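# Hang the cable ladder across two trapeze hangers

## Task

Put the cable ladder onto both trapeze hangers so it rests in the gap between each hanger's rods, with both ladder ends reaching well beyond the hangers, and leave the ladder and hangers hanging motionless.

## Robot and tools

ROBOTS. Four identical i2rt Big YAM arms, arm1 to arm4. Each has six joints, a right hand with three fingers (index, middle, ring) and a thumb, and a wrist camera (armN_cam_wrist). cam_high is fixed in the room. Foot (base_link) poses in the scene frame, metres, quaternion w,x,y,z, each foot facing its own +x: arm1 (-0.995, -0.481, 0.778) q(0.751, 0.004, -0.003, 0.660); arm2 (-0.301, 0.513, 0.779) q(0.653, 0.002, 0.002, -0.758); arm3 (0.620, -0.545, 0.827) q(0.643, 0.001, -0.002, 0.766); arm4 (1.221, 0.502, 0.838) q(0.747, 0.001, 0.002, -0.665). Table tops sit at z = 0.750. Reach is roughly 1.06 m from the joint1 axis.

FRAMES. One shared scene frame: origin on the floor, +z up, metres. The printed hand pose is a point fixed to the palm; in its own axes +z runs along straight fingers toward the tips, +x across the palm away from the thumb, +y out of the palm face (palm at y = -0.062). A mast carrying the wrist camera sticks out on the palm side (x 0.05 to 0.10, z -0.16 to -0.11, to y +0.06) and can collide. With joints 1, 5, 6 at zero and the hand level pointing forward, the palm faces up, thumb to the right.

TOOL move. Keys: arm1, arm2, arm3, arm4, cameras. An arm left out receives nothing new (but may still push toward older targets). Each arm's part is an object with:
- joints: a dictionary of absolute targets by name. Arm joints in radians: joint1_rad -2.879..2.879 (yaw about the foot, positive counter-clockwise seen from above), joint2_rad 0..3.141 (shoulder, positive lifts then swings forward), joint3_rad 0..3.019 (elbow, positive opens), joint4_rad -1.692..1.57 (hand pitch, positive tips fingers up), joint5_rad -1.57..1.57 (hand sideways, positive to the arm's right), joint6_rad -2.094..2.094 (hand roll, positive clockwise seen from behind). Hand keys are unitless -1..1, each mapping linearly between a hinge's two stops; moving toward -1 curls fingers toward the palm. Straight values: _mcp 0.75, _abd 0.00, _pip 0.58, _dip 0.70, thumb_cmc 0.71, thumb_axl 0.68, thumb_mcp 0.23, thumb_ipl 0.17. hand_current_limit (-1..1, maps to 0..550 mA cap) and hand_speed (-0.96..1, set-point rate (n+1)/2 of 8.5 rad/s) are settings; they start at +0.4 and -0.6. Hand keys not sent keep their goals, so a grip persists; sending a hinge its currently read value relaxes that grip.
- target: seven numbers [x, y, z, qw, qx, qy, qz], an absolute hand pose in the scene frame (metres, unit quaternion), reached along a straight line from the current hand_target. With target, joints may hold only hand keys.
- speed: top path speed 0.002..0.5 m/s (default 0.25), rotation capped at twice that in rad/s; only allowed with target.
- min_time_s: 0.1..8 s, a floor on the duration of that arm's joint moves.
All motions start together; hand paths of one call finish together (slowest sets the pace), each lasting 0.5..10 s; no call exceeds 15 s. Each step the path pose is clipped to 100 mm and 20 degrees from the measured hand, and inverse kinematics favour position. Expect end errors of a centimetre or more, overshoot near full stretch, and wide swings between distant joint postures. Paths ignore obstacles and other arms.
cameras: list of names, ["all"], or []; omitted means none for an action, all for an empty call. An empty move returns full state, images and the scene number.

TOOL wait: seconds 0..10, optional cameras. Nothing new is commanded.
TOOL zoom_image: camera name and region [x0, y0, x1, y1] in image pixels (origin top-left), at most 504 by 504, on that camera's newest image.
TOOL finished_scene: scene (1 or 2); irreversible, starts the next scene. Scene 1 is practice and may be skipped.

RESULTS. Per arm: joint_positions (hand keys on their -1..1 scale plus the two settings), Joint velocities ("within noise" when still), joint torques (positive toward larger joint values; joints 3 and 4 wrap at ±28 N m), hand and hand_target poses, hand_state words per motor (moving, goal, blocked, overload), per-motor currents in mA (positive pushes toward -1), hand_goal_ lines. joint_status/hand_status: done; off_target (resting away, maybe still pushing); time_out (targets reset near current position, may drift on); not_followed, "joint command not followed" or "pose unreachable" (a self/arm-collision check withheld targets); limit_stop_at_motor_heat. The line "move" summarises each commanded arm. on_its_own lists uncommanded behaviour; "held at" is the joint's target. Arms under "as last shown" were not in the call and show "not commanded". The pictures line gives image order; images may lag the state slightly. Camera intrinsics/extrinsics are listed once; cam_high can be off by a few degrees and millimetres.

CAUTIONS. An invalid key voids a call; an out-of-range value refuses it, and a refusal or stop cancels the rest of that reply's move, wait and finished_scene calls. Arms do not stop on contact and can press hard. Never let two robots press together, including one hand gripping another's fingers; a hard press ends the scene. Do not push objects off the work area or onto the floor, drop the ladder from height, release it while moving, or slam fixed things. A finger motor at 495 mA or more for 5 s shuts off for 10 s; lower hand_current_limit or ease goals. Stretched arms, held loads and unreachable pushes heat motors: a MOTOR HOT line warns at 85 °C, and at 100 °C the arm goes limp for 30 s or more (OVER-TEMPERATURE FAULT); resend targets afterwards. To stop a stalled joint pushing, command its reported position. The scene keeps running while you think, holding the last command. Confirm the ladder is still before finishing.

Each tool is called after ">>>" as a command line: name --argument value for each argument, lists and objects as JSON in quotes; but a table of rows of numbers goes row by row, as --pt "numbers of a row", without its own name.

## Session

Scene 1 done. Now scene 2.

>>> move --cameras '["cam_high","arm3_cam_wrist","arm4_cam_wrist"]'

>>> zoom_image --camera "cam_high" --region '[250, 130, 500, 300]'

>>> zoom_image --camera "cam_high" --region '[470, 110, 820, 290]'

Scene clock: 0.00 s.
Joint torques (N m): no reading
Heat: arm1: hottest joint2_rad 33 °C; arm2: hottest joint3_rad 37 °C; arm3: hottest joint3_rad 37 °C; arm4: hottest joint3_rad 34 °C.
Joint velocities: within noise
arm1.joint_positions: joint1_rad=+0.235 joint2_rad=+0.591 joint3_rad=+1.419 joint4_rad=-1.386 joint5_rad=+0.048 joint6_rad=+1.152 hand_index_mcp=+0.753 hand_index_abd=+0.000 hand_index_pip=+0.577 hand_index_dip=+0.696 hand_middle_mcp=+0.753 hand_middle_abd=+0.000 hand_middle_pip=+0.577 hand_middle_dip=+0.696 hand_ring_mcp=+0.753 hand_ring_abd=+0.000 hand_ring_pip=+0.577 hand_ring_dip=+0.696 hand_thumb_cmc=+0.714 hand_thumb_axl=+0.677 hand_thumb_mcp=+0.226 hand_thumb_ipl=+0.168 hand_current_limit=+0.400 hand_speed=-0.600
arm1.joint_status: not commanded
arm1.hand_state: goal,goal,goal,goal,goal,goal,goal,goal,goal,goal,goal,goal,goal,goal,goal,goal
arm1.index_mcp_current_ma: 0
arm1.index_abd_current_ma: 0
arm1.index_pip_current_ma: 0
arm1.index_dip_current_ma: 0
arm1.middle_mcp_current_ma: 0
arm1.middle_abd_current_ma: 0
arm1.middle_pip_current_ma: 0
arm1.middle_dip_current_ma: 0
arm1.ring_mcp_current_ma: 0
arm1.ring_abd_current_ma: 0
arm1.ring_pip_current_ma: 0
arm1.ring_dip_current_ma: 0
arm1.thumb_cmc_current_ma: 0
arm1.thumb_axl_current_ma: 0
arm1.thumb_mcp_current_ma: 0
arm1.thumb_ipl_current_ma: 0
arm1.hand_goal_index_mcp: 0.754
arm1.hand_goal_index_abd: 0.000
arm1.hand_goal_index_pip: 0.576
arm1.hand_goal_index_dip: 0.696
arm1.hand_goal_middle_mcp: 0.754
arm1.hand_goal_middle_abd: 0.000
arm1.hand_goal_middle_pip: 0.576
arm1.hand_goal_middle_dip: 0.696
arm1.hand_goal_ring_mcp: 0.754
arm1.hand_goal_ring_abd: 0.000
arm1.hand_goal_ring_pip: 0.576
arm1.hand_goal_ring_dip: 0.696
arm1.hand_goal_thumb_cmc: 0.714
arm1.hand_goal_thumb_axl: 0.678
arm1.hand_goal_thumb_mcp: 0.226
arm1.hand_goal_thumb_ipl: 0.168
arm1.hand: x=-0.9221 y=-0.2606 z=+1.3423 quat_wxyz=(-0.271, +0.445, +0.750, +0.408) (m; scene frame)
arm1.hand_target: x=-0.9218 y=-0.2638 z=+1.3566 quat_wxyz=(-0.280, +0.441, +0.742, +0.420) (m; scene frame)
arm1.hand_status: not commanded
arm2.joint_positions: joint1_rad=+0.474 joint2_rad=+0.633 joint3_rad=+1.434 joint4_rad=-1.236 joint5_rad=-0.069 joint6_rad=+1.051 hand_index_mcp=+0.753 hand_index_abd=+0.000 hand_index_pip=+0.577 hand_index_dip=+0.696 hand_middle_mcp=+0.753 hand_middle_abd=+0.000 hand_middle_pip=+0.577 hand_middle_dip=+0.696 hand_ring_mcp=+0.753 hand_ring_abd=+0.000 hand_ring_pip=+0.577 hand_ring_dip=+0.696 hand_thumb_cmc=+0.714 hand_thumb_axl=+0.677 hand_thumb_mcp=+0.226 hand_thumb_ipl=+0.168 hand_current_limit=+0.400 hand_speed=-0.600
arm2.joint_status: not commanded
arm2.hand_state: goal,goal,goal,goal,goal,goal,goal,goal,goal,goal,goal,goal,goal,goal,goal,goal
arm2.index_mcp_current_ma: 0
arm2.index_abd_current_ma: 0
arm2.index_pip_current_ma: 0
arm2.index_dip_current_ma: 0
arm2.middle_mcp_current_ma: 0
arm2.middle_abd_current_ma: 0
arm2.middle_pip_current_ma: 0
arm2.middle_dip_current_ma: 0
arm2.ring_mcp_current_ma: 0
arm2.ring_abd_current_ma: 0
arm2.ring_pip_current_ma: 0
arm2.ring_dip_current_ma: 0
arm2.thumb_cmc_current_ma: 0
arm2.thumb_axl_current_ma: 0
arm2.thumb_mcp_current_ma: 0
arm2.thumb_ipl_current_ma: 0
arm2.hand_goal_index_mcp: 0.754
arm2.hand_goal_index_abd: 0.000
arm2.hand_goal_index_pip: 0.576
arm2.hand_goal_index_dip: 0.696
arm2.hand_goal_middle_mcp: 0.754
arm2.hand_goal_middle_abd: 0.000
arm2.hand_goal_middle_pip: 0.576
arm2.hand_goal_middle_dip: 0.696
arm2.hand_goal_ring_mcp: 0.754
arm2.hand_goal_ring_abd: 0.000
arm2.hand_goal_ring_pip: 0.576
arm2.hand_goal_ring_dip: 0.696
arm2.hand_goal_thumb_cmc: 0.714
arm2.hand_goal_thumb_axl: 0.678
arm2.hand_goal_thumb_mcp: 0.226
arm2.hand_goal_thumb_ipl: 0.168
arm2.hand: x=-0.2881 y=+0.2378 z=+1.3751 quat_wxyz=(+0.394, +0.795, -0.283, +0.364) (m; scene frame)
arm2.hand_target: x=-0.2895 y=+0.2418 z=+1.3888 quat_wxyz=(+0.404, +0.788, -0.280, +0.371) (m; scene frame)
arm2.hand_status: not commanded
arm3.joint_positions: joint1_rad=-0.342 joint2_rad=+0.538 joint3_rad=+1.319 joint4_rad=-1.183 joint5_rad=-0.026 joint6_rad=+1.038 hand_index_mcp=+0.753 hand_index_abd=+0.000 hand_index_pip=+0.577 hand_index_dip=+0.696 hand_middle_mcp=+0.753 hand_middle_abd=+0.000 hand_middle_pip=+0.577 hand_middle_dip=+0.696 hand_ring_mcp=+0.753 hand_ring_abd=+0.000 hand_ring_pip=+0.577 hand_ring_dip=+0.696 hand_thumb_cmc=+0.714 hand_thumb_axl=+0.677 hand_thumb_mcp=+0.226 hand_thumb_ipl=+0.168 hand_current_limit=+0.400 hand_speed=-0.600
arm3.joint_status: not commanded
arm3.hand_state: goal,goal,goal,goal,goal,goal,goal,goal,goal,goal,goal,goal,goal,goal,goal,goal
arm3.index_mcp_current_ma: 0
arm3.index_abd_current_ma: 0
arm3.index_pip_current_ma: 0
arm3.index_dip_current_ma: 0
arm3.middle_mcp_current_ma: 0
arm3.middle_abd_current_ma: 0
arm3.middle_pip_current_ma: 0
arm3.middle_dip_current_ma: 0
arm3.ring_mcp_current_ma: 0
arm3.ring_abd_current_ma: 0
arm3.ring_pip_current_ma: 0
arm3.ring_dip_current_ma: 0
arm3.thumb_cmc_current_ma: 0
arm3.thumb_axl_current_ma: 0
arm3.thumb_mcp_current_ma: 0
arm3.thumb_ipl_current_ma: 0
arm3.hand_goal_index_mcp: 0.754
arm3.hand_goal_index_abd: 0.000
arm3.hand_goal_index_pip: 0.576
arm3.hand_goal_index_dip: 0.696
arm3.hand_goal_middle_mcp: 0.754
arm3.hand_goal_middle_abd: 0.000
arm3.hand_goal_middle_pip: 0.576
arm3.hand_goal_middle_dip: 0.696
arm3.hand_goal_ring_mcp: 0.754
arm3.hand_goal_ring_abd: 0.000
arm3.hand_goal_ring_pip: 0.576
arm3.hand_goal_ring_dip: 0.696
arm3.hand_goal_thumb_cmc: 0.714
arm3.hand_goal_thumb_axl: 0.678
arm3.hand_goal_thumb_mcp: 0.226
arm3.hand_goal_thumb_ipl: 0.168
arm3.hand: x=+0.7390 y=-0.3228 z=+1.4034 quat_wxyz=(-0.243, +0.466, +0.690, +0.497) (m; scene frame)
arm3.hand_target: x=+0.7383 y=-0.3272 z=+1.4149 quat_wxyz=(-0.247, +0.462, +0.684, +0.507) (m; scene frame)
arm3.hand_status: not commanded
arm4.joint_positions: joint1_rad=+0.150 joint2_rad=+0.625 joint3_rad=+1.450 joint4_rad=-1.149 joint5_rad=-0.026 joint6_rad=+1.036 hand_index_mcp=+0.753 hand_index_abd=+0.000 hand_index_pip=+0.577 hand_index_dip=+0.696 hand_middle_mcp=+0.753 hand_middle_abd=+0.000 hand_middle_pip=+0.577 hand_middle_dip=+0.696 hand_ring_mcp=+0.753 hand_ring_abd=+0.000 hand_ring_pip=+0.577 hand_ring_dip=+0.696 hand_thumb_cmc=+0.714 hand_thumb_axl=+0.677 hand_thumb_mcp=+0.226 hand_thumb_ipl=+0.168 hand_current_limit=+0.400 hand_speed=-0.600
arm4.joint_status: not commanded
arm4.hand_state: goal,goal,goal,goal,goal,goal,goal,goal,goal,goal,goal,goal,goal,goal,goal,goal
arm4.index_mcp_current_ma: 0
arm4.index_abd_current_ma: 0
arm4.index_pip_current_ma: 0
arm4.index_dip_current_ma: 0
arm4.middle_mcp_current_ma: 0
arm4.middle_abd_current_ma: 0
arm4.middle_pip_current_ma: 0
arm4.middle_dip_current_ma: 0
arm4.ring_mcp_current_ma: 0
arm4.ring_abd_current_ma: 0
arm4.ring_pip_current_ma: 0
arm4.ring_dip_current_ma: 0
arm4.thumb_cmc_current_ma: 0
arm4.thumb_axl_current_ma: 0
arm4.thumb_mcp_current_ma: 0
arm4.thumb_ipl_current_ma: 0
arm4.hand_goal_index_mcp: 0.754
arm4.hand_goal_index_abd: 0.000
arm4.hand_goal_index_pip: 0.576
arm4.hand_goal_index_dip: 0.696
arm4.hand_goal_middle_mcp: 0.754
arm4.hand_goal_middle_abd: 0.000
arm4.hand_goal_middle_pip: 0.576
arm4.hand_goal_middle_dip: 0.696
arm4.hand_goal_ring_mcp: 0.754
arm4.hand_goal_ring_abd: 0.000
arm4.hand_goal_ring_pip: 0.576
arm4.hand_goal_ring_dip: 0.696
arm4.hand_goal_thumb_cmc: 0.714
arm4.hand_goal_thumb_axl: 0.678
arm4.hand_goal_thumb_mcp: 0.226
arm4.hand_goal_thumb_ipl: 0.168
arm4.hand: x=+1.2113 y=+0.2290 z=+1.4672 quat_wxyz=(+0.456, +0.756, -0.299, +0.361) (m; scene frame)
arm4.hand_target: x=+1.2102 y=+0.2330 z=+1.4772 quat_wxyz=(+0.464, +0.750, -0.296, +0.367) (m; scene frame)
arm4.hand_status: not commanded
pictures: arm3_cam_wrist, arm4_cam_wrist, cam_high
camera_calibration:
arm3_cam_wrist: T_world_to_cam=[[0.910624, -0.284128, -0.30006, -0.314914], [-0.362011, -0.898668, -0.247679, 0.268141], [-0.199281, 0.334167, -0.921206, 1.67323], [0, 0, 0, 1]] pos_world=[0.717282, -0.407645, 1.51331]
arm4_cam_wrist: T_world_to_cam=[[-0.906857, -0.185342, -0.378496, 1.73582], [-0.0862419, 0.960711, -0.26381, 0.204795], [0.412521, -0.206596, -0.887212, 0.964675], [0, 0, 0, 1]] pos_world=[1.19385, 0.324269, 1.5669]

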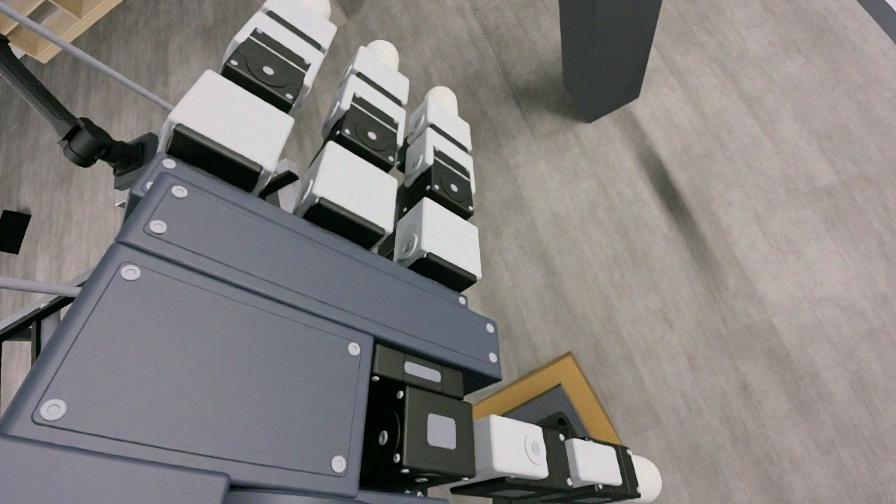

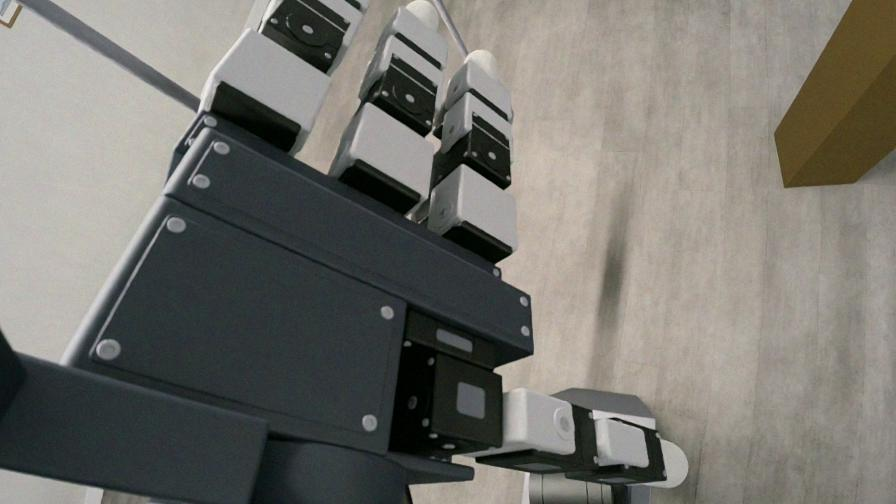

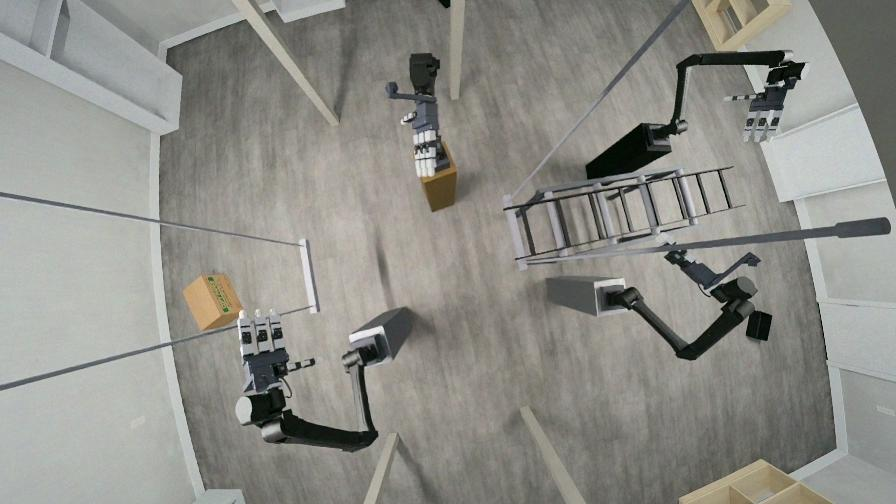

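Scaled by 2.016 from the camera's 896x504 image, which has a finer 1280x720 frame.

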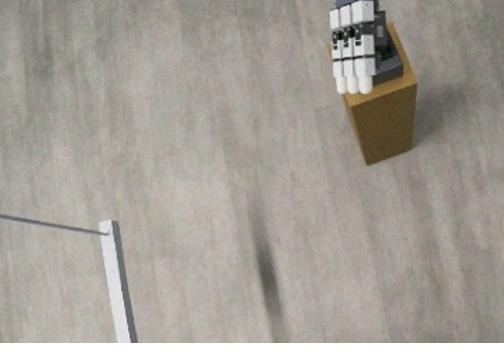

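Scaled by 1.440 from the camera's 896x504 image, which has a finer 1280x720 frame.

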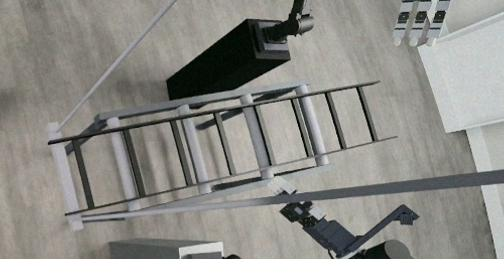

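>>> zoom_image --camera "cam_high" --region '[490, 150, 630, 290]'

>>> zoom_image --camera "cam_high" --region '[620, 140, 760, 280]'

>>> zoom_image --camera "cam_high" --region '[250, 210, 390, 350]'

Scaled by 3.600 from the camera's 896x504 image, which has a finer 1280x720 frame.

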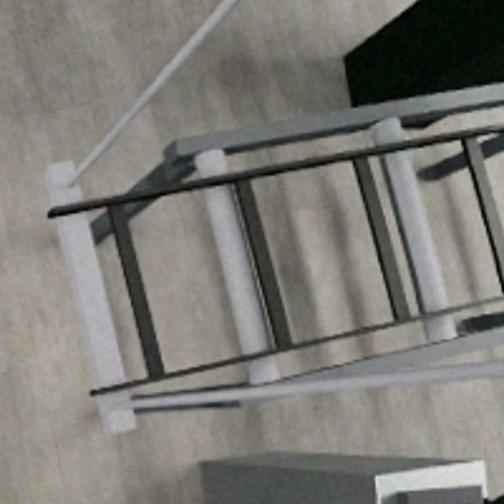

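Scaled by 3.600 from the camera's 896x504 image, which has a finer 1280x720 frame.

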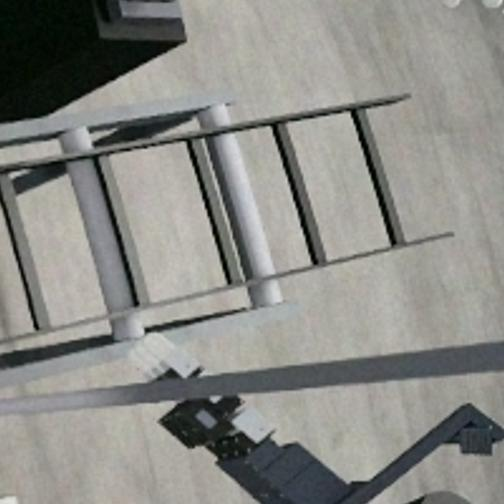

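Scaled by 3.600 from the camera's 896x504 image, which has a finer 1280x720 frame.

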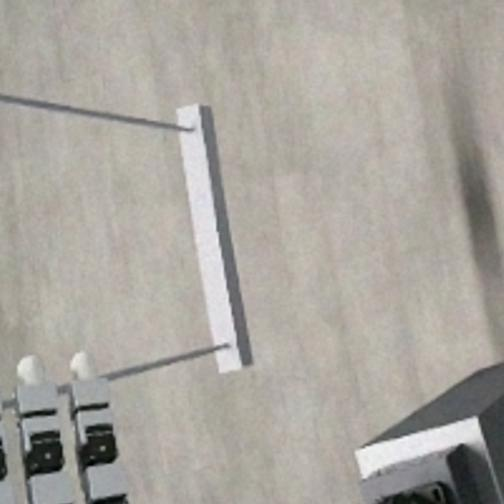

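>>> move --arm1 '{"target":[-0.90,-0.10,1.06,0,0.7071,0.7071,0],"speed":0.35,"joints":{"hand_thumb_cmc":-0.571}}' --arm2 '{"target":[-0.455,0.0,1.06,0,0.7071,0.7071,0],"speed":0.35,"joints":{"hand_thumb_cmc":-0.571}}' --arm3 '{"target":[0.55,-0.2,1.10,0,0.7071,0.7071,0],"speed":0.35,"joints":{"hand_thumb_cmc":-0.571}}' --arm4 '{"target":[1.08,0.1,1.15,0,0.7071,0.7071,0],"speed":0.35,"joints":{"hand_thumb_cmc":-0.571}}' --cameras '["arm1_cam_wrist","arm2_cam_wrist","cam_high"]'

Scene clock: 13.27 s.
Joint torques (N m): arm1=[-2.14 -12.28 15.76 -0.53 0.1 0.03] | arm2=[0.85 -15.21 11.56 0.27 -0.15 -0.08] | arm3=[-1.73 -7.3 11.99 -0.32 0.04 0.14] | arm4=[-0.03 -10.93 12.71 0.2 -0.05 -0.14]
Heat: arm1: hottest joint3_rad 34 °C; arm2: hottest joint3_rad 40 °C; arm3: hottest joint3_rad 39 °C; arm4: hottest joint3_rad 36 °C.
move: arm1 off_target; arm2 off_target; arm3 off_target; arm4 off_target
Joint velocities: within noise
arm1.joint_positions: joint1_rad=+0.118 joint2_rad=+1.411 joint3_rad=+1.368 joint4_rad=-1.596 joint5_rad=+0.005 joint6_rad=+1.541 hand_index_mcp=+0.755 hand_index_abd=+0.000 hand_index_pip=+0.577 hand_index_dip=+0.696 hand_middle_mcp=+0.755 hand_middle_abd=+0.000 hand_middle_pip=+0.577 hand_middle_dip=+0.696 hand_ring_mcp=+0.755 hand_ring_abd=+0.000 hand_ring_pip=+0.577 hand_ring_dip=+0.696 hand_thumb_cmc=-0.568 hand_thumb_axl=+0.677 hand_thumb_mcp=+0.224 hand_thumb_ipl=+0.168 hand_current_limit=+0.400 hand_speed=-0.600
arm1.joint_status: all done
arm1.hand_state: goal,goal,goal,goal,goal,goal,goal,goal,goal,goal,goal,goal,goal,goal,goal,goal
arm1.index_mcp_current_ma: 0
arm1.index_abd_current_ma: 0
arm1.index_pip_current_ma: 1
arm1.index_dip_current_ma: 0
arm1.middle_mcp_current_ma: 1
arm1.middle_abd_current_ma: 0
arm1.middle_pip_current_ma: 1
arm1.middle_dip_current_ma: 0
arm1.ring_mcp_current_ma: 1
arm1.ring_abd_current_ma: 0
arm1.ring_pip_current_ma: 1
arm1.ring_dip_current_ma: 0
arm1.thumb_cmc_current_ma: 2
arm1.thumb_axl_current_ma: -1
arm1.thumb_mcp_current_ma: -4
arm1.thumb_ipl_current_ma: 0
arm1.hand_goal_index_mcp: 0.754
arm1.hand_goal_index_abd: 0.000
arm1.hand_goal_index_pip: 0.576
arm1.hand_goal_index_dip: 0.696
arm1.hand_goal_middle_mcp: 0.754
arm1.hand_goal_middle_abd: 0.000
arm1.hand_goal_middle_pip: 0.576
arm1.hand_goal_middle_dip: 0.696
arm1.hand_goal_ring_mcp: 0.754
arm1.hand_goal_ring_abd: 0.000
arm1.hand_goal_ring_pip: 0.576
arm1.hand_goal_ring_dip: 0.696
arm1.hand_goal_thumb_cmc: -0.570
arm1.hand_goal_thumb_axl: 0.678
arm1.hand_goal_thumb_mcp: 0.226
arm1.hand_goal_thumb_ipl: 0.168
arm1.hand: x=-0.9038 y=-0.1113 z=+1.0352 quat_wxyz=(+0.021, +0.700, +0.714, -0.020) (m; scene frame)
arm1.hand_target: x=-0.9001 y=-0.1013 z=+1.0596 quat_wxyz=(+0.000, +0.707, +0.707, +0.000) (m; scene frame)
arm1.hand_status: off_target (0.028 m and 3.5 deg from the pose sent, 0.326 m and 64.7 deg at the start)
arm2.joint_positions: joint1_rad=-0.310 joint2_rad=+1.760 joint3_rad=+1.823 joint4_rad=-1.681 joint5_rad=-0.003 joint6_rad=-2.013 hand_index_mcp=+0.755 hand_index_abd=+0.002 hand_index_pip=+0.577 hand_index_dip=+0.696 hand_middle_mcp=+0.755 hand_middle_abd=+0.002 hand_middle_pip=+0.577 hand_middle_dip=+0.696 hand_ring_mcp=+0.754 hand_ring_abd=+0.002 hand_ring_pip=+0.577 hand_ring_dip=+0.696 hand_thumb_cmc=-0.567 hand_thumb_axl=+0.677 hand_thumb_mcp=+0.223 hand_thumb_ipl=+0.168 hand_current_limit=+0.400 hand_speed=-0.600
arm2.joint_status: all done
arm2.hand_state: goal,goal,goal,goal,goal,goal,goal,goal,goal,goal,goal,goal,goal,goal,goal,goal
arm2.index_mcp_current_ma: 2
arm2.index_abd_current_ma: 4
arm2.index_pip_current_ma: 2
arm2.index_dip_current_ma: 0
arm2.middle_mcp_current_ma: 1
arm2.middle_abd_current_ma: 5
arm2.middle_pip_current_ma: 2
arm2.middle_dip_current_ma: 0
arm2.ring_mcp_current_ma: 1
arm2.ring_abd_current_ma: 5
arm2.ring_pip_current_ma: 2
arm2.ring_dip_current_ma: 0
arm2.thumb_cmc_current_ma: 7
arm2.thumb_axl_current_ma: -2
arm2.thumb_mcp_current_ma: -9
arm2.thumb_ipl_current_ma: -1
arm2.hand_goal_index_mcp: 0.754
arm2.hand_goal_index_abd: 0.000
arm2.hand_goal_index_pip: 0.576
arm2.hand_goal_index_dip: 0.696
arm2.hand_goal_middle_mcp: 0.754
arm2.hand_goal_middle_abd: 0.000
arm2.hand_goal_middle_pip: 0.576
arm2.hand_goal_middle_dip: 0.696
arm2.hand_goal_ring_mcp: 0.754
arm2.hand_goal_ring_abd: 0.000
arm2.hand_goal_ring_pip: 0.576
arm2.hand_goal_ring_dip: 0.696
arm2.hand_goal_thumb_cmc: -0.570
arm2.hand_goal_thumb_axl: 0.678
arm2.hand_goal_thumb_mcp: 0.226
arm2.hand_goal_thumb_ipl: 0.168
arm2.hand: x=-0.4516 y=+0.0126 z=+1.0439 quat_wxyz=(-0.008, +0.713, +0.701, +0.025) (m; scene frame)
arm2.hand_target: x=-0.4547 y=+0.0009 z=+1.0601 quat_wxyz=(+0.000, +0.707, +0.707, +0.000) (m; scene frame)
arm2.hand_status: off_target (0.021 m and 3.2 deg from the pose sent, 0.429 m and 137.5 deg at the start; a joint's target at an end of its range on 67 of 132 steps)
arm3.joint_positions: joint1_rad=+0.231 joint2_rad=+1.379 joint3_rad=+1.345 joint4_rad=-1.577 joint5_rad=+0.002 joint6_rad=+1.955 hand_index_mcp=+0.755 hand_index_abd=+0.001 hand_index_pip=+0.577 hand_index_dip=+0.696 hand_middle_mcp=+0.755 hand_middle_abd=+0.001 hand_middle_pip=+0.577 hand_middle_dip=+0.696 hand_ring_mcp=+0.755 hand_ring_abd=+0.001 hand_ring_pip=+0.577 hand_ring_dip=+0.696 hand_thumb_cmc=-0.568 hand_thumb_axl=+0.677 hand_thumb_mcp=+0.224 hand_thumb_ipl=+0.168 hand_current_limit=+0.400 hand_speed=-0.600
arm3.joint_status: all done
arm3.hand_state: goal,goal,goal,goal,goal,goal,goal,goal,goal,goal,goal,goal,goal,goal,goal,goal
arm3.index_mcp_current_ma: 0
arm3.index_abd_current_ma: 0
arm3.index_pip_current_ma: 0
arm3.index_dip_current_ma: 0
arm3.middle_mcp_current_ma: 0
arm3.middle_abd_current_ma: 0
arm3.middle_pip_current_ma: 0
arm3.middle_dip_current_ma: 0
arm3.ring_mcp_current_ma: 0
arm3.ring_abd_current_ma: 0
arm3.ring_pip_current_ma: 0
arm3.ring_dip_current_ma: 0
arm3.thumb_cmc_current_ma: 1
arm3.thumb_axl_current_ma: 0
arm3.thumb_mcp_current_ma: -1
arm3.thumb_ipl_current_ma: 0
arm3.hand_goal_index_mcp: 0.754
arm3.hand_goal_index_abd: 0.000
arm3.hand_goal_index_pip: 0.576
arm3.hand_goal_index_dip: 0.696
arm3.hand_goal_middle_mcp: 0.754
arm3.hand_goal_middle_abd: 0.000
arm3.hand_goal_middle_pip: 0.576
arm3.hand_goal_middle_dip: 0.696
arm3.hand_goal_ring_mcp: 0.754
arm3.hand_goal_ring_abd: 0.000
arm3.hand_goal_ring_pip: 0.576
arm3.hand_goal_ring_dip: 0.696
arm3.hand_goal_thumb_cmc: -0.570
arm3.hand_goal_thumb_axl: 0.678
arm3.hand_goal_thumb_mcp: 0.226
arm3.hand_goal_thumb_ipl: 0.168
arm3.hand: x=+0.5525 y=-0.2104 z=+1.0850 quat_wxyz=(+0.018, +0.700, +0.714, -0.005) (m; scene frame)
arm3.hand_target: x=+0.5503 y=-0.2006 z=+1.0998 quat_wxyz=(+0.000, +0.707, +0.707, +0.000) (m; scene frame)
arm3.hand_status: off_target (0.018 m and 2.4 deg from the pose sent, 0.378 m and 70.3 deg at the start)
arm4.joint_positions: joint1_rad=-0.658 joint2_rad=+1.475 joint3_rad=+1.576 joint4_rad=-1.698 joint5_rad=-0.003 joint6_rad=-2.094 hand_index_mcp=+0.755 hand_index_abd=+0.003 hand_index_pip=+0.577 hand_index_dip=+0.696 hand_middle_mcp=+0.755 hand_middle_abd=+0.002 hand_middle_pip=+0.577 hand_middle_dip=+0.696 hand_ring_mcp=+0.755 hand_ring_abd=+0.002 hand_ring_pip=+0.577 hand_ring_dip=+0.696 hand_thumb_cmc=-0.569 hand_thumb_axl=+0.677 hand_thumb_mcp=+0.224 hand_thumb_ipl=+0.168 hand_current_limit=+0.400 hand_speed=-0.600
arm4.joint_status: all done
arm4.hand_state: goal,goal,goal,goal,goal,goal,goal,goal,goal,goal,goal,goal,goal,goal,goal,goal
arm4.index_mcp_current_ma: 5
arm4.index_abd_current_ma: 11
arm4.index_pip_current_ma: 4
arm4.index_dip_current_ma: 0
arm4.middle_mcp_current_ma: 4
arm4.middle_abd_current_ma: 9
arm4.middle_pip_current_ma: 4
arm4.middle_dip_current_ma: 0
arm4.ring_mcp_current_ma: 4
arm4.ring_abd_current_ma: 9
arm4.ring_pip_current_ma: 3
arm4.ring_dip_current_ma: 0
arm4.thumb_cmc_current_ma: 7
arm4.thumb_axl_current_ma: -4
arm4.thumb_mcp_current_ma: -14
arm4.thumb_ipl_current_ma: -2
arm4.hand_goal_index_mcp: 0.754
arm4.hand_goal_index_abd: 0.000
arm4.hand_goal_index_pip: 0.576
arm4.hand_goal_index_dip: 0.696
arm4.hand_goal_middle_mcp: 0.754
arm4.hand_goal_middle_abd: 0.000
arm4.hand_goal_middle_pip: 0.576
arm4.hand_goal_middle_dip: 0.696
arm4.hand_goal_ring_mcp: 0.754
arm4.hand_goal_ring_abd: 0.000
arm4.hand_goal_ring_pip: 0.576
arm4.hand_goal_ring_dip: 0.696
arm4.hand_goal_thumb_cmc: -0.570
arm4.hand_goal_thumb_axl: 0.678
arm4.hand_goal_thumb_mcp: 0.226
arm4.hand_goal_thumb_ipl: 0.168
arm4.hand: x=+1.0854 y=+0.1104 z=+1.1422 quat_wxyz=(-0.003, +0.714, +0.700, +0.014) (m; scene frame)
arm4.hand_target: x=+1.0802 y=+0.1003 z=+1.1499 quat_wxyz=(-0.001, +0.709, +0.705, -0.001) (m; scene frame)
arm4.hand_status: off_target (0.014 m and 2.0 deg from the pose sent, 0.367 m and 142.3 deg at the start; a joint's target at an end of its range on 96 of 132 steps)
pictures: arm1_cam_wrist, arm2_cam_wrist, cam_high
camera_calibration:
arm1_cam_wrist: T_world_to_cam=[[0.670926, -0.741498, 0.00634237, 0.552891], [-0.41776, -0.370906, 0.829401, -1.34127], [-0.612646, -0.559116, -0.558618, 0.0867122], [0, 0, 0, 1]] pos_world=[-0.878154, -0.0390354, 1.15738]
arm2_cam_wrist: T_world_to_cam=[[0.579875, -0.814677, 0.00685558, 0.295557], [-0.53603, -0.375174, 0.756252, -1.08865], [-0.613529, -0.442206, -0.654245, 0.532837], [0, 0, 0, 1]] pos_world=[-0.428026, 0.0679717, 1.16988]

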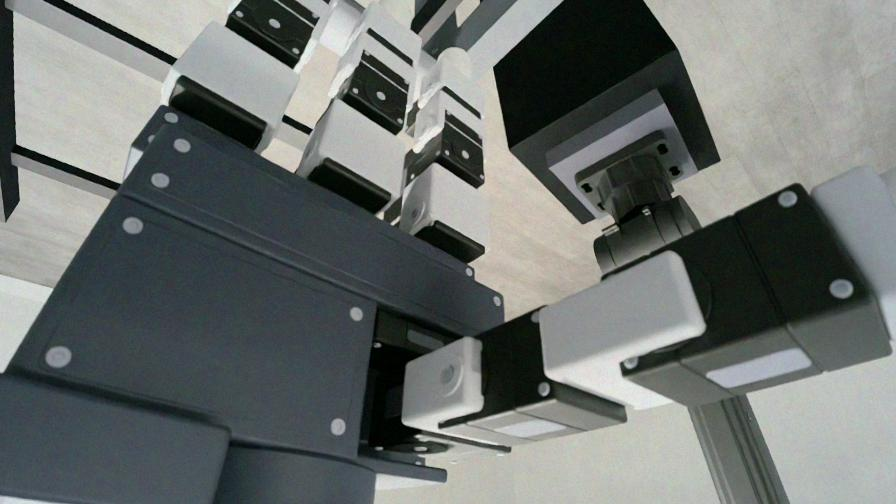

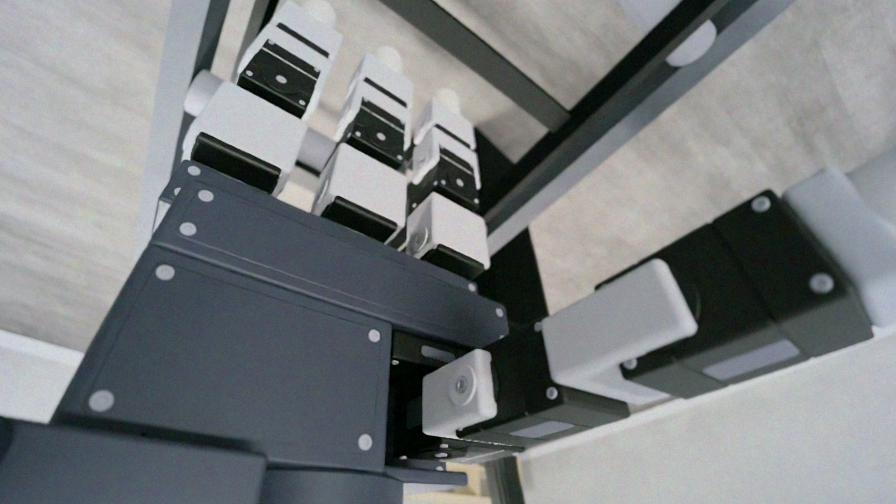

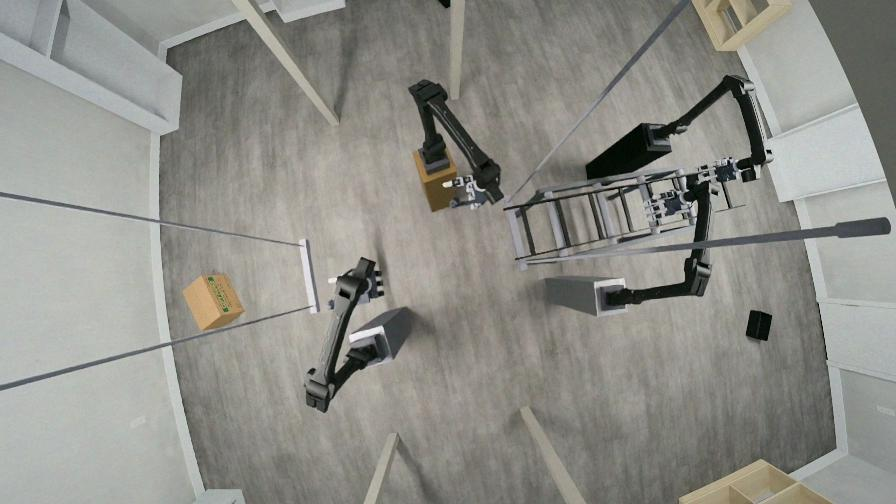

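>>> zoom_image --camera "arm1_cam_wrist" --region '[0, 0, 250, 250]'

>>> zoom_image --camera "arm2_cam_wrist" --region '[300, 0, 700, 250]'

Scaled by 2.016 from the camera's 896x504 image, which has a finer 1280x720 frame.

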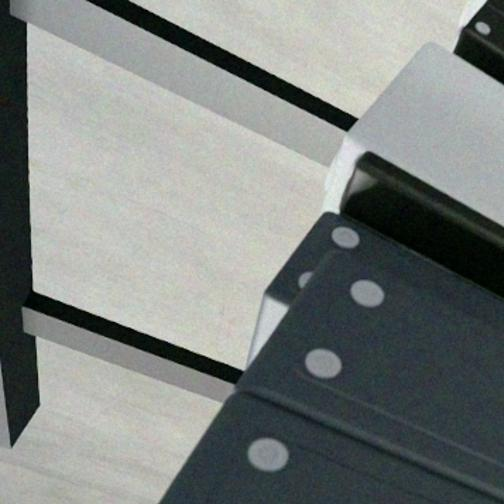

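Scaled by 1.260 from the camera's 896x504 image, which has a finer 1280x720 frame.

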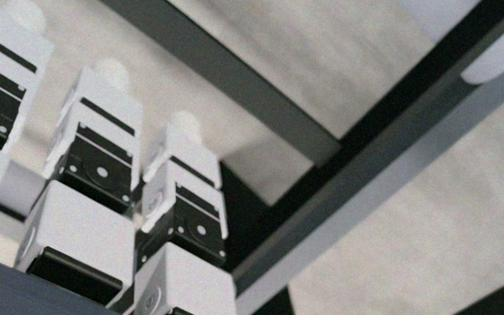

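>>> move --arm1 '{"target":[-0.912,-0.07,1.03,0,0.7071,0.7071,0],"speed":0.3}' --arm2 '{"target":[-0.475,-0.055,1.03,0,0.7071,0.7071,0],"speed":0.3}'

>>> move --arm1 '{"target":[-0.912,-0.07,0.88,0,0.7071,0.7071,0],"speed":0.2}' --arm2 '{"target":[-0.475,-0.055,0.87,0,0.7071,0.7071,0],"speed":0.2}' --cameras '["arm1_cam_wrist","arm2_cam_wrist"]'

Scene clock: 16.00 s.
Joint torques (N m): arm1=[0.15 -13.51 15.42 0.18 0.12 0.03] | arm2=[1.08 -19.02 11.49 -0.03 -0.18 0.04] | arm3=[-1.96 -6.65 12 -0.2 0.06 0.16] | arm4=[-0.21 -11.05 12.72 0.18 -0.05 -0.15]
Heat: arm1: hottest joint3_rad 36 °C; arm2: hottest joint3_rad 41 °C; arm3: hottest joint3_rad 40 °C; arm4: hottest joint3_rad 36 °C.
move: arm1 off_target; arm2 off_target
Joint velocities: within noise
arm1.joint_positions: joint1_rad=+0.124 joint2_rad=+1.489 joint3_rad=+1.374 joint4_rad=-1.541 joint5_rad=+0.004 joint6_rad=+1.569 hand_index_mcp=+0.755 hand_index_abd=+0.000 hand_index_pip=+0.577 hand_index_dip=+0.696 hand_middle_mcp=+0.755 hand_middle_abd=+0.000 hand_middle_pip=+0.577 hand_middle_dip=+0.696 hand_ring_mcp=+0.755 hand_ring_abd=+0.000 hand_ring_pip=+0.577 hand_ring_dip=+0.696 hand_thumb_cmc=-0.569 hand_thumb_axl=+0.677 hand_thumb_mcp=+0.223 hand_thumb_ipl=+0.168 hand_current_limit=+0.400 hand_speed=-0.600
arm1.joint_status: not commanded
arm1.hand_state: goal,goal,goal,goal,goal,goal,goal,goal,goal,goal,goal,goal,goal,goal,goal,goal
arm1.index_mcp_current_ma: 0
arm1.index_abd_current_ma: 0
arm1.index_pip_current_ma: 1
arm1.index_dip_current_ma: 0
arm1.middle_mcp_current_ma: 1
arm1.middle_abd_current_ma: 0
arm1.middle_pip_current_ma: 1
arm1.middle_dip_current_ma: 0
arm1.ring_mcp_current_ma: 1
arm1.ring_abd_current_ma: 0
arm1.ring_pip_current_ma: 1
arm1.ring_dip_current_ma: 0
arm1.thumb_cmc_current_ma: 2
arm1.thumb_axl_current_ma: -1
arm1.thumb_mcp_current_ma: -5
arm1.thumb_ipl_current_ma: 0
arm1.hand_goal_index_mcp: 0.754
arm1.hand_goal_index_abd: 0.000
arm1.hand_goal_index_pip: 0.576
arm1.hand_goal_index_dip: 0.696
arm1.hand_goal_middle_mcp: 0.754
arm1.hand_goal_middle_abd: 0.000
arm1.hand_goal_middle_pip: 0.576
arm1.hand_goal_middle_dip: 0.696
arm1.hand_goal_ring_mcp: 0.754
arm1.hand_goal_ring_abd: 0.000
arm1.hand_goal_ring_pip: 0.576
arm1.hand_goal_ring_dip: 0.696
arm1.hand_goal_thumb_cmc: -0.570
arm1.hand_goal_thumb_axl: 0.678
arm1.hand_goal_thumb_mcp: 0.226
arm1.hand_goal_thumb_ipl: 0.168
arm1.hand: x=-0.9069 y=-0.0893 z=+1.0072 quat_wxyz=(+0.027, +0.707, +0.706, -0.026) (m; scene frame)
arm1.hand_target: x=-0.9121 y=-0.0715 z=+1.0302 quat_wxyz=(+0.000, +0.707, +0.707, +0.000) (m; scene frame)
arm1.hand_status: off_target (0.030 m and 4.3 deg from the pose sent, 0.042 m and 3.5 deg at the start)
arm2.joint_positions: joint1_rad=-0.303 joint2_rad=+1.941 joint3_rad=+1.989 joint4_rad=-1.671 joint5_rad=-0.003 joint6_rad=-2.014 hand_index_mcp=+0.755 hand_index_abd=+0.002 hand_index_pip=+0.577 hand_index_dip=+0.696 hand_middle_mcp=+0.755 hand_middle_abd=+0.002 hand_middle_pip=+0.577 hand_middle_dip=+0.696 hand_ring_mcp=+0.754 hand_ring_abd=+0.002 hand_ring_pip=+0.577 hand_ring_dip=+0.696 hand_thumb_cmc=-0.568 hand_thumb_axl=+0.677 hand_thumb_mcp=+0.223 hand_thumb_ipl=+0.168 hand_current_limit=+0.400 hand_speed=-0.600
arm2.joint_status: not commanded
arm2.hand_state: goal,goal,goal,goal,goal,goal,goal,goal,goal,goal,goal,goal,goal,goal,goal,goal
arm2.index_mcp_current_ma: 2
arm2.index_abd_current_ma: 4
arm2.index_pip_current_ma: 2
arm2.index_dip_current_ma: 0
arm2.middle_mcp_current_ma: 1
arm2.middle_abd_current_ma: 5
arm2.middle_pip_current_ma: 2
arm2.middle_dip_current_ma: 0
arm2.ring_mcp_current_ma: 1
arm2.ring_abd_current_ma: 5
arm2.ring_pip_current_ma: 2
arm2.ring_dip_current_ma: 0
arm2.thumb_cmc_current_ma: 6
arm2.thumb_axl_current_ma: -2
arm2.thumb_mcp_current_ma: -9
arm2.thumb_ipl_current_ma: -1
arm2.hand_goal_index_mcp: 0.754
arm2.hand_goal_index_abd: 0.000
arm2.hand_goal_index_pip: 0.576
arm2.hand_goal_index_dip: 0.696
arm2.hand_goal_middle_mcp: 0.754
arm2.hand_goal_middle_abd: 0.000
arm2.hand_goal_middle_pip: 0.576
arm2.hand_goal_middle_dip: 0.696
arm2.hand_goal_ring_mcp: 0.754
arm2.hand_goal_ring_abd: 0.000
arm2.hand_goal_ring_pip: 0.576
arm2.hand_goal_ring_dip: 0.696
arm2.hand_goal_thumb_cmc: -0.570
arm2.hand_goal_thumb_axl: 0.678
arm2.hand_goal_thumb_mcp: 0.226
arm2.hand_goal_thumb_ipl: 0.168
arm2.hand: x=-0.4749 y=-0.0438 z=+1.0073 quat_wxyz=(-0.009, +0.710, +0.704, +0.027) (m; scene frame)
arm2.hand_target: x=-0.4746 y=-0.0540 z=+1.0300 quat_wxyz=(+0.000, +0.707, +0.707, +0.000) (m; scene frame)
arm2.hand_status: off_target (0.025 m and 3.3 deg from the pose sent, 0.073 m and 3.2 deg at the start)
arm3, arm4: as last shown
pictures: none

Scene clock: 17.53 s.
Joint torques (N m): arm1=[0.15 -6.83 5 2.8 0.14 0.01] | arm2=[1.2 -18.32 8.17 0.5 -0.17 0.03] | arm3=[-2.02 -7.06 11.93 -0.25 0.04 0.1] | arm4=[-0.15 -10.99 12.77 0.21 -0.05 -0.15]
Heat: arm1: hottest joint3_rad 35 °C; arm2: hottest joint3_rad 41 °C; arm3: hottest joint3_rad 41 °C; arm4: hottest joint3_rad 36 °C.
move: arm1 off_target; arm2 done
Joint velocities: within noise
arm1.joint_positions: joint1_rad=+0.125 joint2_rad=+1.501 joint3_rad=+1.181 joint4_rad=-1.207 joint5_rad=+0.003 joint6_rad=+1.572 hand_index_mcp=+0.752 hand_index_abd=+0.051 hand_index_pip=+0.577 hand_index_dip=+0.696 hand_middle_mcp=+0.754 hand_middle_abd=+0.003 hand_middle_pip=+0.577 hand_middle_dip=+0.696 hand_ring_mcp=+0.755 hand_ring_abd=+0.003 hand_ring_pip=+0.577 hand_ring_dip=+0.696 hand_thumb_cmc=-0.569 hand_thumb_axl=+0.677 hand_thumb_mcp=+0.222 hand_thumb_ipl=+0.168 hand_current_limit=+0.400 hand_speed=-0.600
arm1.joint_status: not commanded
arm1.hand_state: goal,blocked,goal,goal,goal,goal,goal,goal,goal,goal,goal,goal,goal,goal,goal,goal
arm1.index_mcp_current_ma: -2
arm1.index_abd_current_ma: 128
arm1.index_pip_current_ma: 1
arm1.index_dip_current_ma: 0
arm1.middle_mcp_current_ma: 0
arm1.middle_abd_current_ma: 4
arm1.middle_pip_current_ma: 1
arm1.middle_dip_current_ma: 0
arm1.ring_mcp_current_ma: 1
arm1.ring_abd_current_ma: 4
arm1.ring_pip_current_ma: 1
arm1.ring_dip_current_ma: 0
arm1.thumb_cmc_current_ma: 1
arm1.thumb_axl_current_ma: -1
arm1.thumb_mcp_current_ma: -9
arm1.thumb_ipl_current_ma: 0
arm1.hand_goal_index_mcp: 0.754
arm1.hand_goal_index_abd: 0.000
arm1.hand_goal_index_pip: 0.576
arm1.hand_goal_index_dip: 0.696
arm1.hand_goal_middle_mcp: 0.754
arm1.hand_goal_middle_abd: 0.000
arm1.hand_goal_middle_pip: 0.576
arm1.hand_goal_middle_dip: 0.696
arm1.hand_goal_ring_mcp: 0.754
arm1.hand_goal_ring_abd: 0.000
arm1.hand_goal_ring_pip: 0.576
arm1.hand_goal_ring_dip: 0.696
arm1.hand_goal_thumb_cmc: -0.570
arm1.hand_goal_thumb_axl: 0.678
arm1.hand_goal_thumb_mcp: 0.226
arm1.hand_goal_thumb_ipl: 0.168
arm1.hand: x=-0.9073 y=-0.0693 z=+0.9265 quat_wxyz=(-0.018, +0.708, +0.706, +0.019) (m; scene frame)
arm1.hand_target: x=-0.9121 y=-0.0738 z=+0.8831 quat_wxyz=(+0.000, +0.707, +0.707, +0.000) (m; scene frame)
arm1.hand_status: off_target (0.047 m and 3.1 deg from the pose sent, 0.129 m and 4.3 deg at the start)
arm2.joint_positions: joint1_rad=-0.303 joint2_rad=+1.980 joint3_rad=+1.685 joint4_rad=-1.285 joint5_rad=-0.003 joint6_rad=-2.014 hand_index_mcp=+0.755 hand_index_abd=+0.002 hand_index_pip=+0.577 hand_index_dip=+0.696 hand_middle_mcp=+0.755 hand_middle_abd=+0.002 hand_middle_pip=+0.577 hand_middle_dip=+0.696 hand_ring_mcp=+0.754 hand_ring_abd=+0.002 hand_ring_pip=+0.577 hand_ring_dip=+0.696 hand_thumb_cmc=-0.568 hand_thumb_axl=+0.677 hand_thumb_mcp=+0.223 hand_thumb_ipl=+0.168 hand_current_limit=+0.400 hand_speed=-0.600
arm2.joint_status: not commanded
arm2.hand_state: goal,goal,goal,goal,goal,goal,goal,goal,goal,goal,goal,goal,goal,goal,goal,goal
arm2.index_mcp_current_ma: 2
arm2.index_abd_current_ma: 4
arm2.index_pip_current_ma: 2
arm2.index_dip_current_ma: 0
arm2.middle_mcp_current_ma: 1
arm2.middle_abd_current_ma: 4
arm2.middle_pip_current_ma: 2
arm2.middle_dip_current_ma: 0
arm2.ring_mcp_current_ma: 1
arm2.ring_abd_current_ma: 5
arm2.ring_pip_current_ma: 2
arm2.ring_dip_current_ma: 0
arm2.thumb_cmc_current_ma: 6
arm2.thumb_axl_current_ma: -2
arm2.thumb_mcp_current_ma: -9
arm2.thumb_ipl_current_ma: -1
arm2.hand_goal_index_mcp: 0.754
arm2.hand_goal_index_abd: 0.000
arm2.hand_goal_index_pip: 0.576
arm2.hand_goal_index_dip: 0.696
arm2.hand_goal_middle_mcp: 0.754
arm2.hand_goal_middle_abd: 0.000
arm2.hand_goal_middle_pip: 0.576
arm2.hand_goal_middle_dip: 0.696
arm2.hand_goal_ring_mcp: 0.754
arm2.hand_goal_ring_abd: 0.000
arm2.hand_goal_ring_pip: 0.576
arm2.hand_goal_ring_dip: 0.696
arm2.hand_goal_thumb_cmc: -0.570
arm2.hand_goal_thumb_axl: 0.678
arm2.hand_goal_thumb_mcp: 0.226
arm2.hand_goal_thumb_ipl: 0.168
arm2.hand: x=-0.4778 y=-0.0495 z=+0.8684 quat_wxyz=(-0.002, +0.710, +0.704, +0.007) (m; scene frame)
arm2.hand_target: x=-0.4750 y=-0.0550 z=+0.8701 quat_wxyz=(+0.000, +0.707, +0.707, +0.000) (m; scene frame)
arm2.hand_status: done (0.006 m and 1.0 deg from the pose sent, 0.138 m and 3.3 deg at the start)
arm3, arm4: as last shown
pictures: arm1_cam_wrist, arm2_cam_wrist
camera_calibration:
arm1_cam_wrist: T_world_to_cam=[[0.653002, -0.753354, -0.0777512, 0.647941], [-0.426744, -0.450813, 0.784, -1.20875], [-0.625681, -0.478774, -0.615872, 0.0940867], [0, 0, 0, 1]] pos_world=[-0.880065, -0.0117441, 1.05598]
arm2_cam_wrist: T_world_to_cam=[[0.586718, -0.809411, 0.0248148, 0.249271], [-0.520441, -0.353421, 0.777325, -1.00308], [-0.620406, -0.468985, -0.628609, 0.347633], [0, 0, 0, 1]] pos_world=[-0.452623, 0.0102876, 0.99206]

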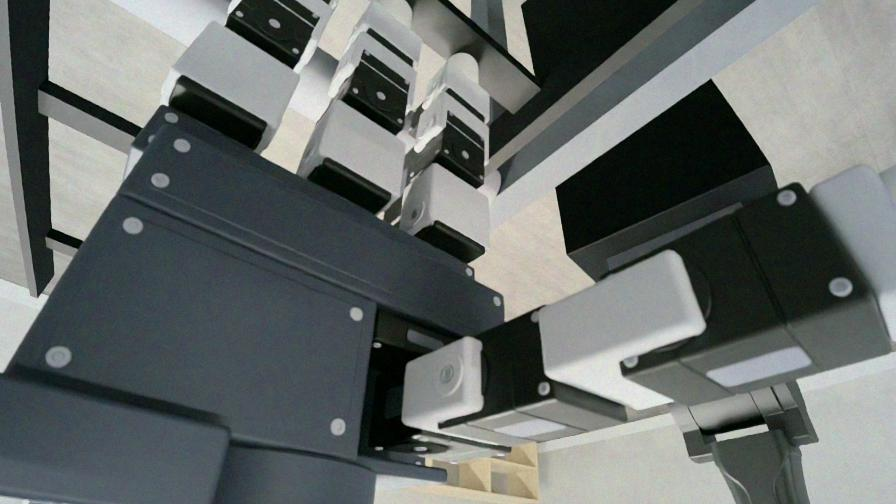

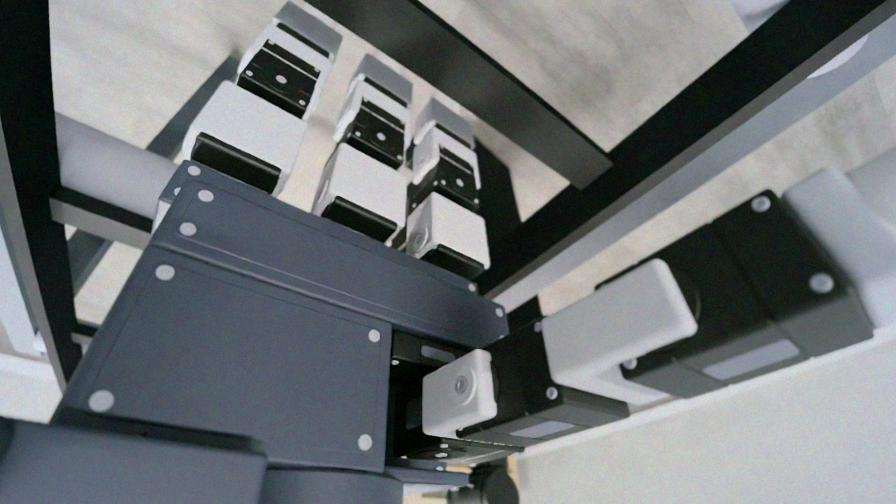

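>>> move --arm1 '{"target":[-0.91,-0.07,0.965,0,0.7071,0.7071,0],"speed":0.2}'

>>> move --arm1 '{"target":[-0.83,-0.07,0.96,0,0.7071,0.7071,0],"speed":0.07}' --arm2 '{"target":[-0.375,-0.055,0.87,0,0.7071,0.7071,0],"speed":0.07}' --cameras '["arm1_cam_wrist","cam_high"]'

Scene clock: 20.27 s.
Joint torques (N m): arm1=[-0.38 -12.57 14.98 -0.35 0.14 -0.03] | arm2=[1.26 -18.32 7.97 0.51 -0.18 0.04] | arm3=[-1.73 -7.18 11.82 -0.29 0.05 0.12] | arm4=[-0.09 -11.11 12.74 0.17 -0.05 -0.15]
Heat: arm1: hottest joint3_rad 35 °C; arm2: hottest joint3_rad 41 °C; arm3: hottest joint3_rad 42 °C; arm4: hottest joint3_rad 37 °C.
move: arm1 off_target
Joint velocities: within noise
arm1.joint_positions: joint1_rad=+0.125 joint2_rad=+1.504 joint3_rad=+1.228 joint4_rad=-1.352 joint5_rad=+0.003 joint6_rad=+1.572 hand_index_mcp=+0.752 hand_index_abd=-0.003 hand_index_pip=+0.577 hand_index_dip=+0.696 hand_middle_mcp=+0.754 hand_middle_abd=+0.002 hand_middle_pip=+0.577 hand_middle_dip=+0.696 hand_ring_mcp=+0.755 hand_ring_abd=-0.003 hand_ring_pip=+0.577 hand_ring_dip=+0.696 hand_thumb_cmc=-0.569 hand_thumb_axl=+0.677 hand_thumb_mcp=+0.222 hand_thumb_ipl=+0.168 hand_current_limit=+0.400 hand_speed=-0.600
arm1.joint_status: not commanded
arm1.hand_state: goal,goal,goal,goal,goal,goal,goal,goal,goal,goal,goal,goal,goal,goal,goal,goal
arm1.index_mcp_current_ma: -2
arm1.index_abd_current_ma: -3
arm1.index_pip_current_ma: 1
arm1.index_dip_current_ma: 0
arm1.middle_mcp_current_ma: 0
arm1.middle_abd_current_ma: 2
arm1.middle_pip_current_ma: 1
arm1.middle_dip_current_ma: 0
arm1.ring_mcp_current_ma: 1
arm1.ring_abd_current_ma: -4
arm1.ring_pip_current_ma: 1
arm1.ring_dip_current_ma: 0
arm1.thumb_cmc_current_ma: 1
arm1.thumb_axl_current_ma: -1
arm1.thumb_mcp_current_ma: -9
arm1.thumb_ipl_current_ma: 0
arm1.hand_goal_index_mcp: 0.754
arm1.hand_goal_index_abd: 0.000
arm1.hand_goal_index_pip: 0.576
arm1.hand_goal_index_dip: 0.696
arm1.hand_goal_middle_mcp: 0.754
arm1.hand_goal_middle_abd: 0.000
arm1.hand_goal_middle_pip: 0.576
arm1.hand_goal_middle_dip: 0.696
arm1.hand_goal_ring_mcp: 0.754
arm1.hand_goal_ring_abd: 0.000
arm1.hand_goal_ring_pip: 0.576
arm1.hand_goal_ring_dip: 0.696
arm1.hand_goal_thumb_cmc: -0.570
arm1.hand_goal_thumb_axl: 0.678
arm1.hand_goal_thumb_mcp: 0.226
arm1.hand_goal_thumb_ipl: 0.168
arm1.hand: x=-0.9074 y=-0.0883 z=+0.9450 quat_wxyz=(+0.017, +0.708, +0.706, -0.016) (m; scene frame)
arm1.hand_target: x=-0.9101 y=-0.0710 z=+0.9650 quat_wxyz=(+0.000, +0.707, +0.707, +0.000) (m; scene frame)
arm1.hand_status: off_target (0.027 m and 2.7 deg from the pose sent, 0.039 m and 3.0 deg at the start)
arm2, arm3, arm4: as last shown
pictures: none

Scene clock: 22.53 s.
Joint torques (N m): arm1=[-1.26 -12.63 15.27 0.01 0.27 -0.12] | arm2=[5.66 -18.61 6.97 -0.66 -1.67 0.37] | arm3=[-1.67 -6.89 11.92 -0.28 0.05 0.13] | arm4=[-0.09 -11.05 12.74 0.18 -0.05 -0.14]
Heat: arm1: hottest joint3_rad 36 °C; arm2: hottest joint3_rad 41 °C; arm3: hottest joint3_rad 42 °C; arm4: hottest joint3_rad 37 °C.
move: arm1 off_target; arm2 off_target
Joint velocities: within noise
arm1.joint_positions: joint1_rad=-0.042 joint2_rad=+1.516 joint3_rad=+1.235 joint4_rad=-1.352 joint5_rad=+0.003 joint6_rad=+1.402 hand_index_mcp=+0.752 hand_index_abd=-0.003 hand_index_pip=+0.577 hand_index_dip=+0.696 hand_middle_mcp=+0.754 hand_middle_abd=+0.002 hand_middle_pip=+0.577 hand_middle_dip=+0.696 hand_ring_mcp=+0.754 hand_ring_abd=-0.003 hand_ring_pip=+0.577 hand_ring_dip=+0.696 hand_thumb_cmc=-0.569 hand_thumb_axl=+0.677 hand_thumb_mcp=+0.222 hand_thumb_ipl=+0.168 hand_current_limit=+0.400 hand_speed=-0.600
arm1.joint_status: not commanded
arm1.hand_state: goal,goal,goal,goal,goal,goal,goal,goal,goal,goal,goal,goal,goal,goal,goal,goal
arm1.index_mcp_current_ma: -2
arm1.index_abd_current_ma: -3
arm1.index_pip_current_ma: 1
arm1.index_dip_current_ma: 0
arm1.middle_mcp_current_ma: 0
arm1.middle_abd_current_ma: 2
arm1.middle_pip_current_ma: 1
arm1.middle_dip_current_ma: 0
arm1.ring_mcp_current_ma: 0
arm1.ring_abd_current_ma: -4
arm1.ring_pip_current_ma: 1
arm1.ring_dip_current_ma: 0
arm1.thumb_cmc_current_ma: 1
arm1.thumb_axl_current_ma: -1
arm1.thumb_mcp_current_ma: -9
arm1.thumb_ipl_current_ma: 0
arm1.hand_goal_index_mcp: 0.754
arm1.hand_goal_index_abd: 0.000
arm1.hand_goal_index_pip: 0.576
arm1.hand_goal_index_dip: 0.696
arm1.hand_goal_middle_mcp: 0.754
arm1.hand_goal_middle_abd: 0.000
arm1.hand_goal_middle_pip: 0.576
arm1.hand_goal_middle_dip: 0.696
arm1.hand_goal_ring_mcp: 0.754
arm1.hand_goal_ring_abd: 0.000
arm1.hand_goal_ring_pip: 0.576
arm1.hand_goal_ring_dip: 0.696
arm1.hand_goal_thumb_cmc: -0.570
arm1.hand_goal_thumb_axl: 0.678
arm1.hand_goal_thumb_mcp: 0.226
arm1.hand_goal_thumb_ipl: 0.168
arm1.hand: x=-0.8376 y=-0.0914 z=+0.9415 quat_wxyz=(+0.016, +0.707, +0.707, -0.022) (m; scene frame)
arm1.hand_target: x=-0.8304 y=-0.0713 z=+0.9602 quat_wxyz=(+0.000, +0.707, +0.707, +0.000) (m; scene frame)
arm1.hand_status: off_target (0.029 m and 3.1 deg from the pose sent, 0.081 m and 2.7 deg at the start)
arm2.joint_positions: joint1_rad=-0.194 joint2_rad=+1.909 joint3_rad=+1.554 joint4_rad=-1.206 joint5_rad=+0.041 joint6_rad=-1.889 hand_index_mcp=+0.772 hand_index_abd=+0.001 hand_index_pip=+0.578 hand_index_dip=+0.696 hand_middle_mcp=+0.790 hand_middle_abd=+0.002 hand_middle_pip=+0.583 hand_middle_dip=+0.696 hand_ring_mcp=+0.810 hand_ring_abd=+0.004 hand_ring_pip=+0.587 hand_ring_dip=+0.696 hand_thumb_cmc=-0.568 hand_thumb_axl=+0.677 hand_thumb_mcp=+0.223 hand_thumb_ipl=+0.168 hand_current_limit=+0.400 hand_speed=-0.600
arm2.joint_status: not commanded
arm2.hand_state: goal,goal,goal,goal,blocked,goal,goal,goal,blocked,goal,goal,goal,goal,goal,goal,goal
arm2.index_mcp_current_ma: 62
arm2.index_abd_current_ma: 2
arm2.index_pip_current_ma: 4
arm2.index_dip_current_ma: 0
arm2.middle_mcp_current_ma: 141
arm2.middle_abd_current_ma: 5
arm2.middle_pip_current_ma: 19
arm2.middle_dip_current_ma: 0
arm2.ring_mcp_current_ma: 234
arm2.ring_abd_current_ma: 8
arm2.ring_pip_current_ma: 33
arm2.ring_dip_current_ma: 0
arm2.thumb_cmc_current_ma: 5
arm2.thumb_axl_current_ma: -2
arm2.thumb_mcp_current_ma: -9
arm2.thumb_ipl_current_ma: -1
arm2.hand_goal_index_mcp: 0.754
arm2.hand_goal_index_abd: 0.000
arm2.hand_goal_index_pip: 0.576
arm2.hand_goal_index_dip: 0.696
arm2.hand_goal_middle_mcp: 0.754
arm2.hand_goal_middle_abd: 0.000
arm2.hand_goal_middle_pip: 0.576
arm2.hand_goal_middle_dip: 0.696
arm2.hand_goal_ring_mcp: 0.754
arm2.hand_goal_ring_abd: 0.000
arm2.hand_goal_ring_pip: 0.576
arm2.hand_goal_ring_dip: 0.696
arm2.hand_goal_thumb_cmc: -0.570
arm2.hand_goal_thumb_axl: 0.678
arm2.hand_goal_thumb_mcp: 0.226
arm2.hand_goal_thumb_ipl: 0.168
arm2.hand: x=-0.4170 y=-0.0490 z=+0.8573 quat_wxyz=(-0.018, +0.716, +0.698, -0.011) (m; scene frame)
arm2.hand_target: x=-0.3763 y=-0.0535 z=+0.8695 quat_wxyz=(-0.001, +0.707, +0.707, +0.001) (m; scene frame)
arm2.hand_status: off_target (0.044 m and 2.8 deg from the pose sent, 0.103 m and 1.0 deg at the start)
arm3, arm4: as last shown
pictures: arm1_cam_wrist, cam_high
camera_calibration:
arm1_cam_wrist: T_world_to_cam=[[0.65558, -0.755111, -0.00476196, 0.520186], [-0.41638, -0.366744, 0.831941, -1.22952], [-0.629955, -0.543421, -0.554843, 0.0693931], [0, 0, 0, 1]] pos_world=[-0.809257, -0.0204108, 1.06387]

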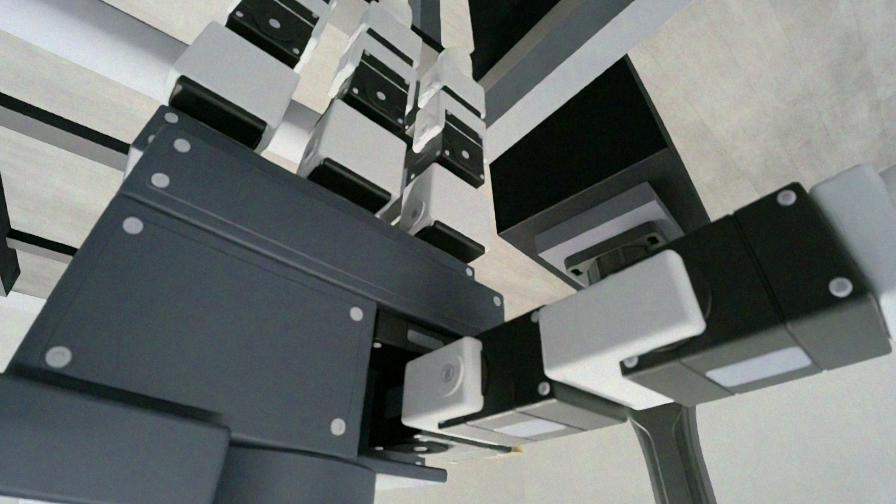

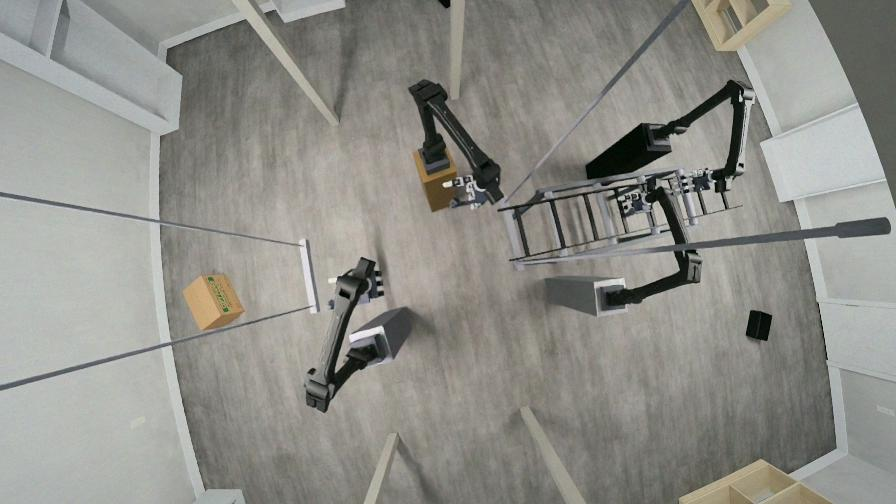

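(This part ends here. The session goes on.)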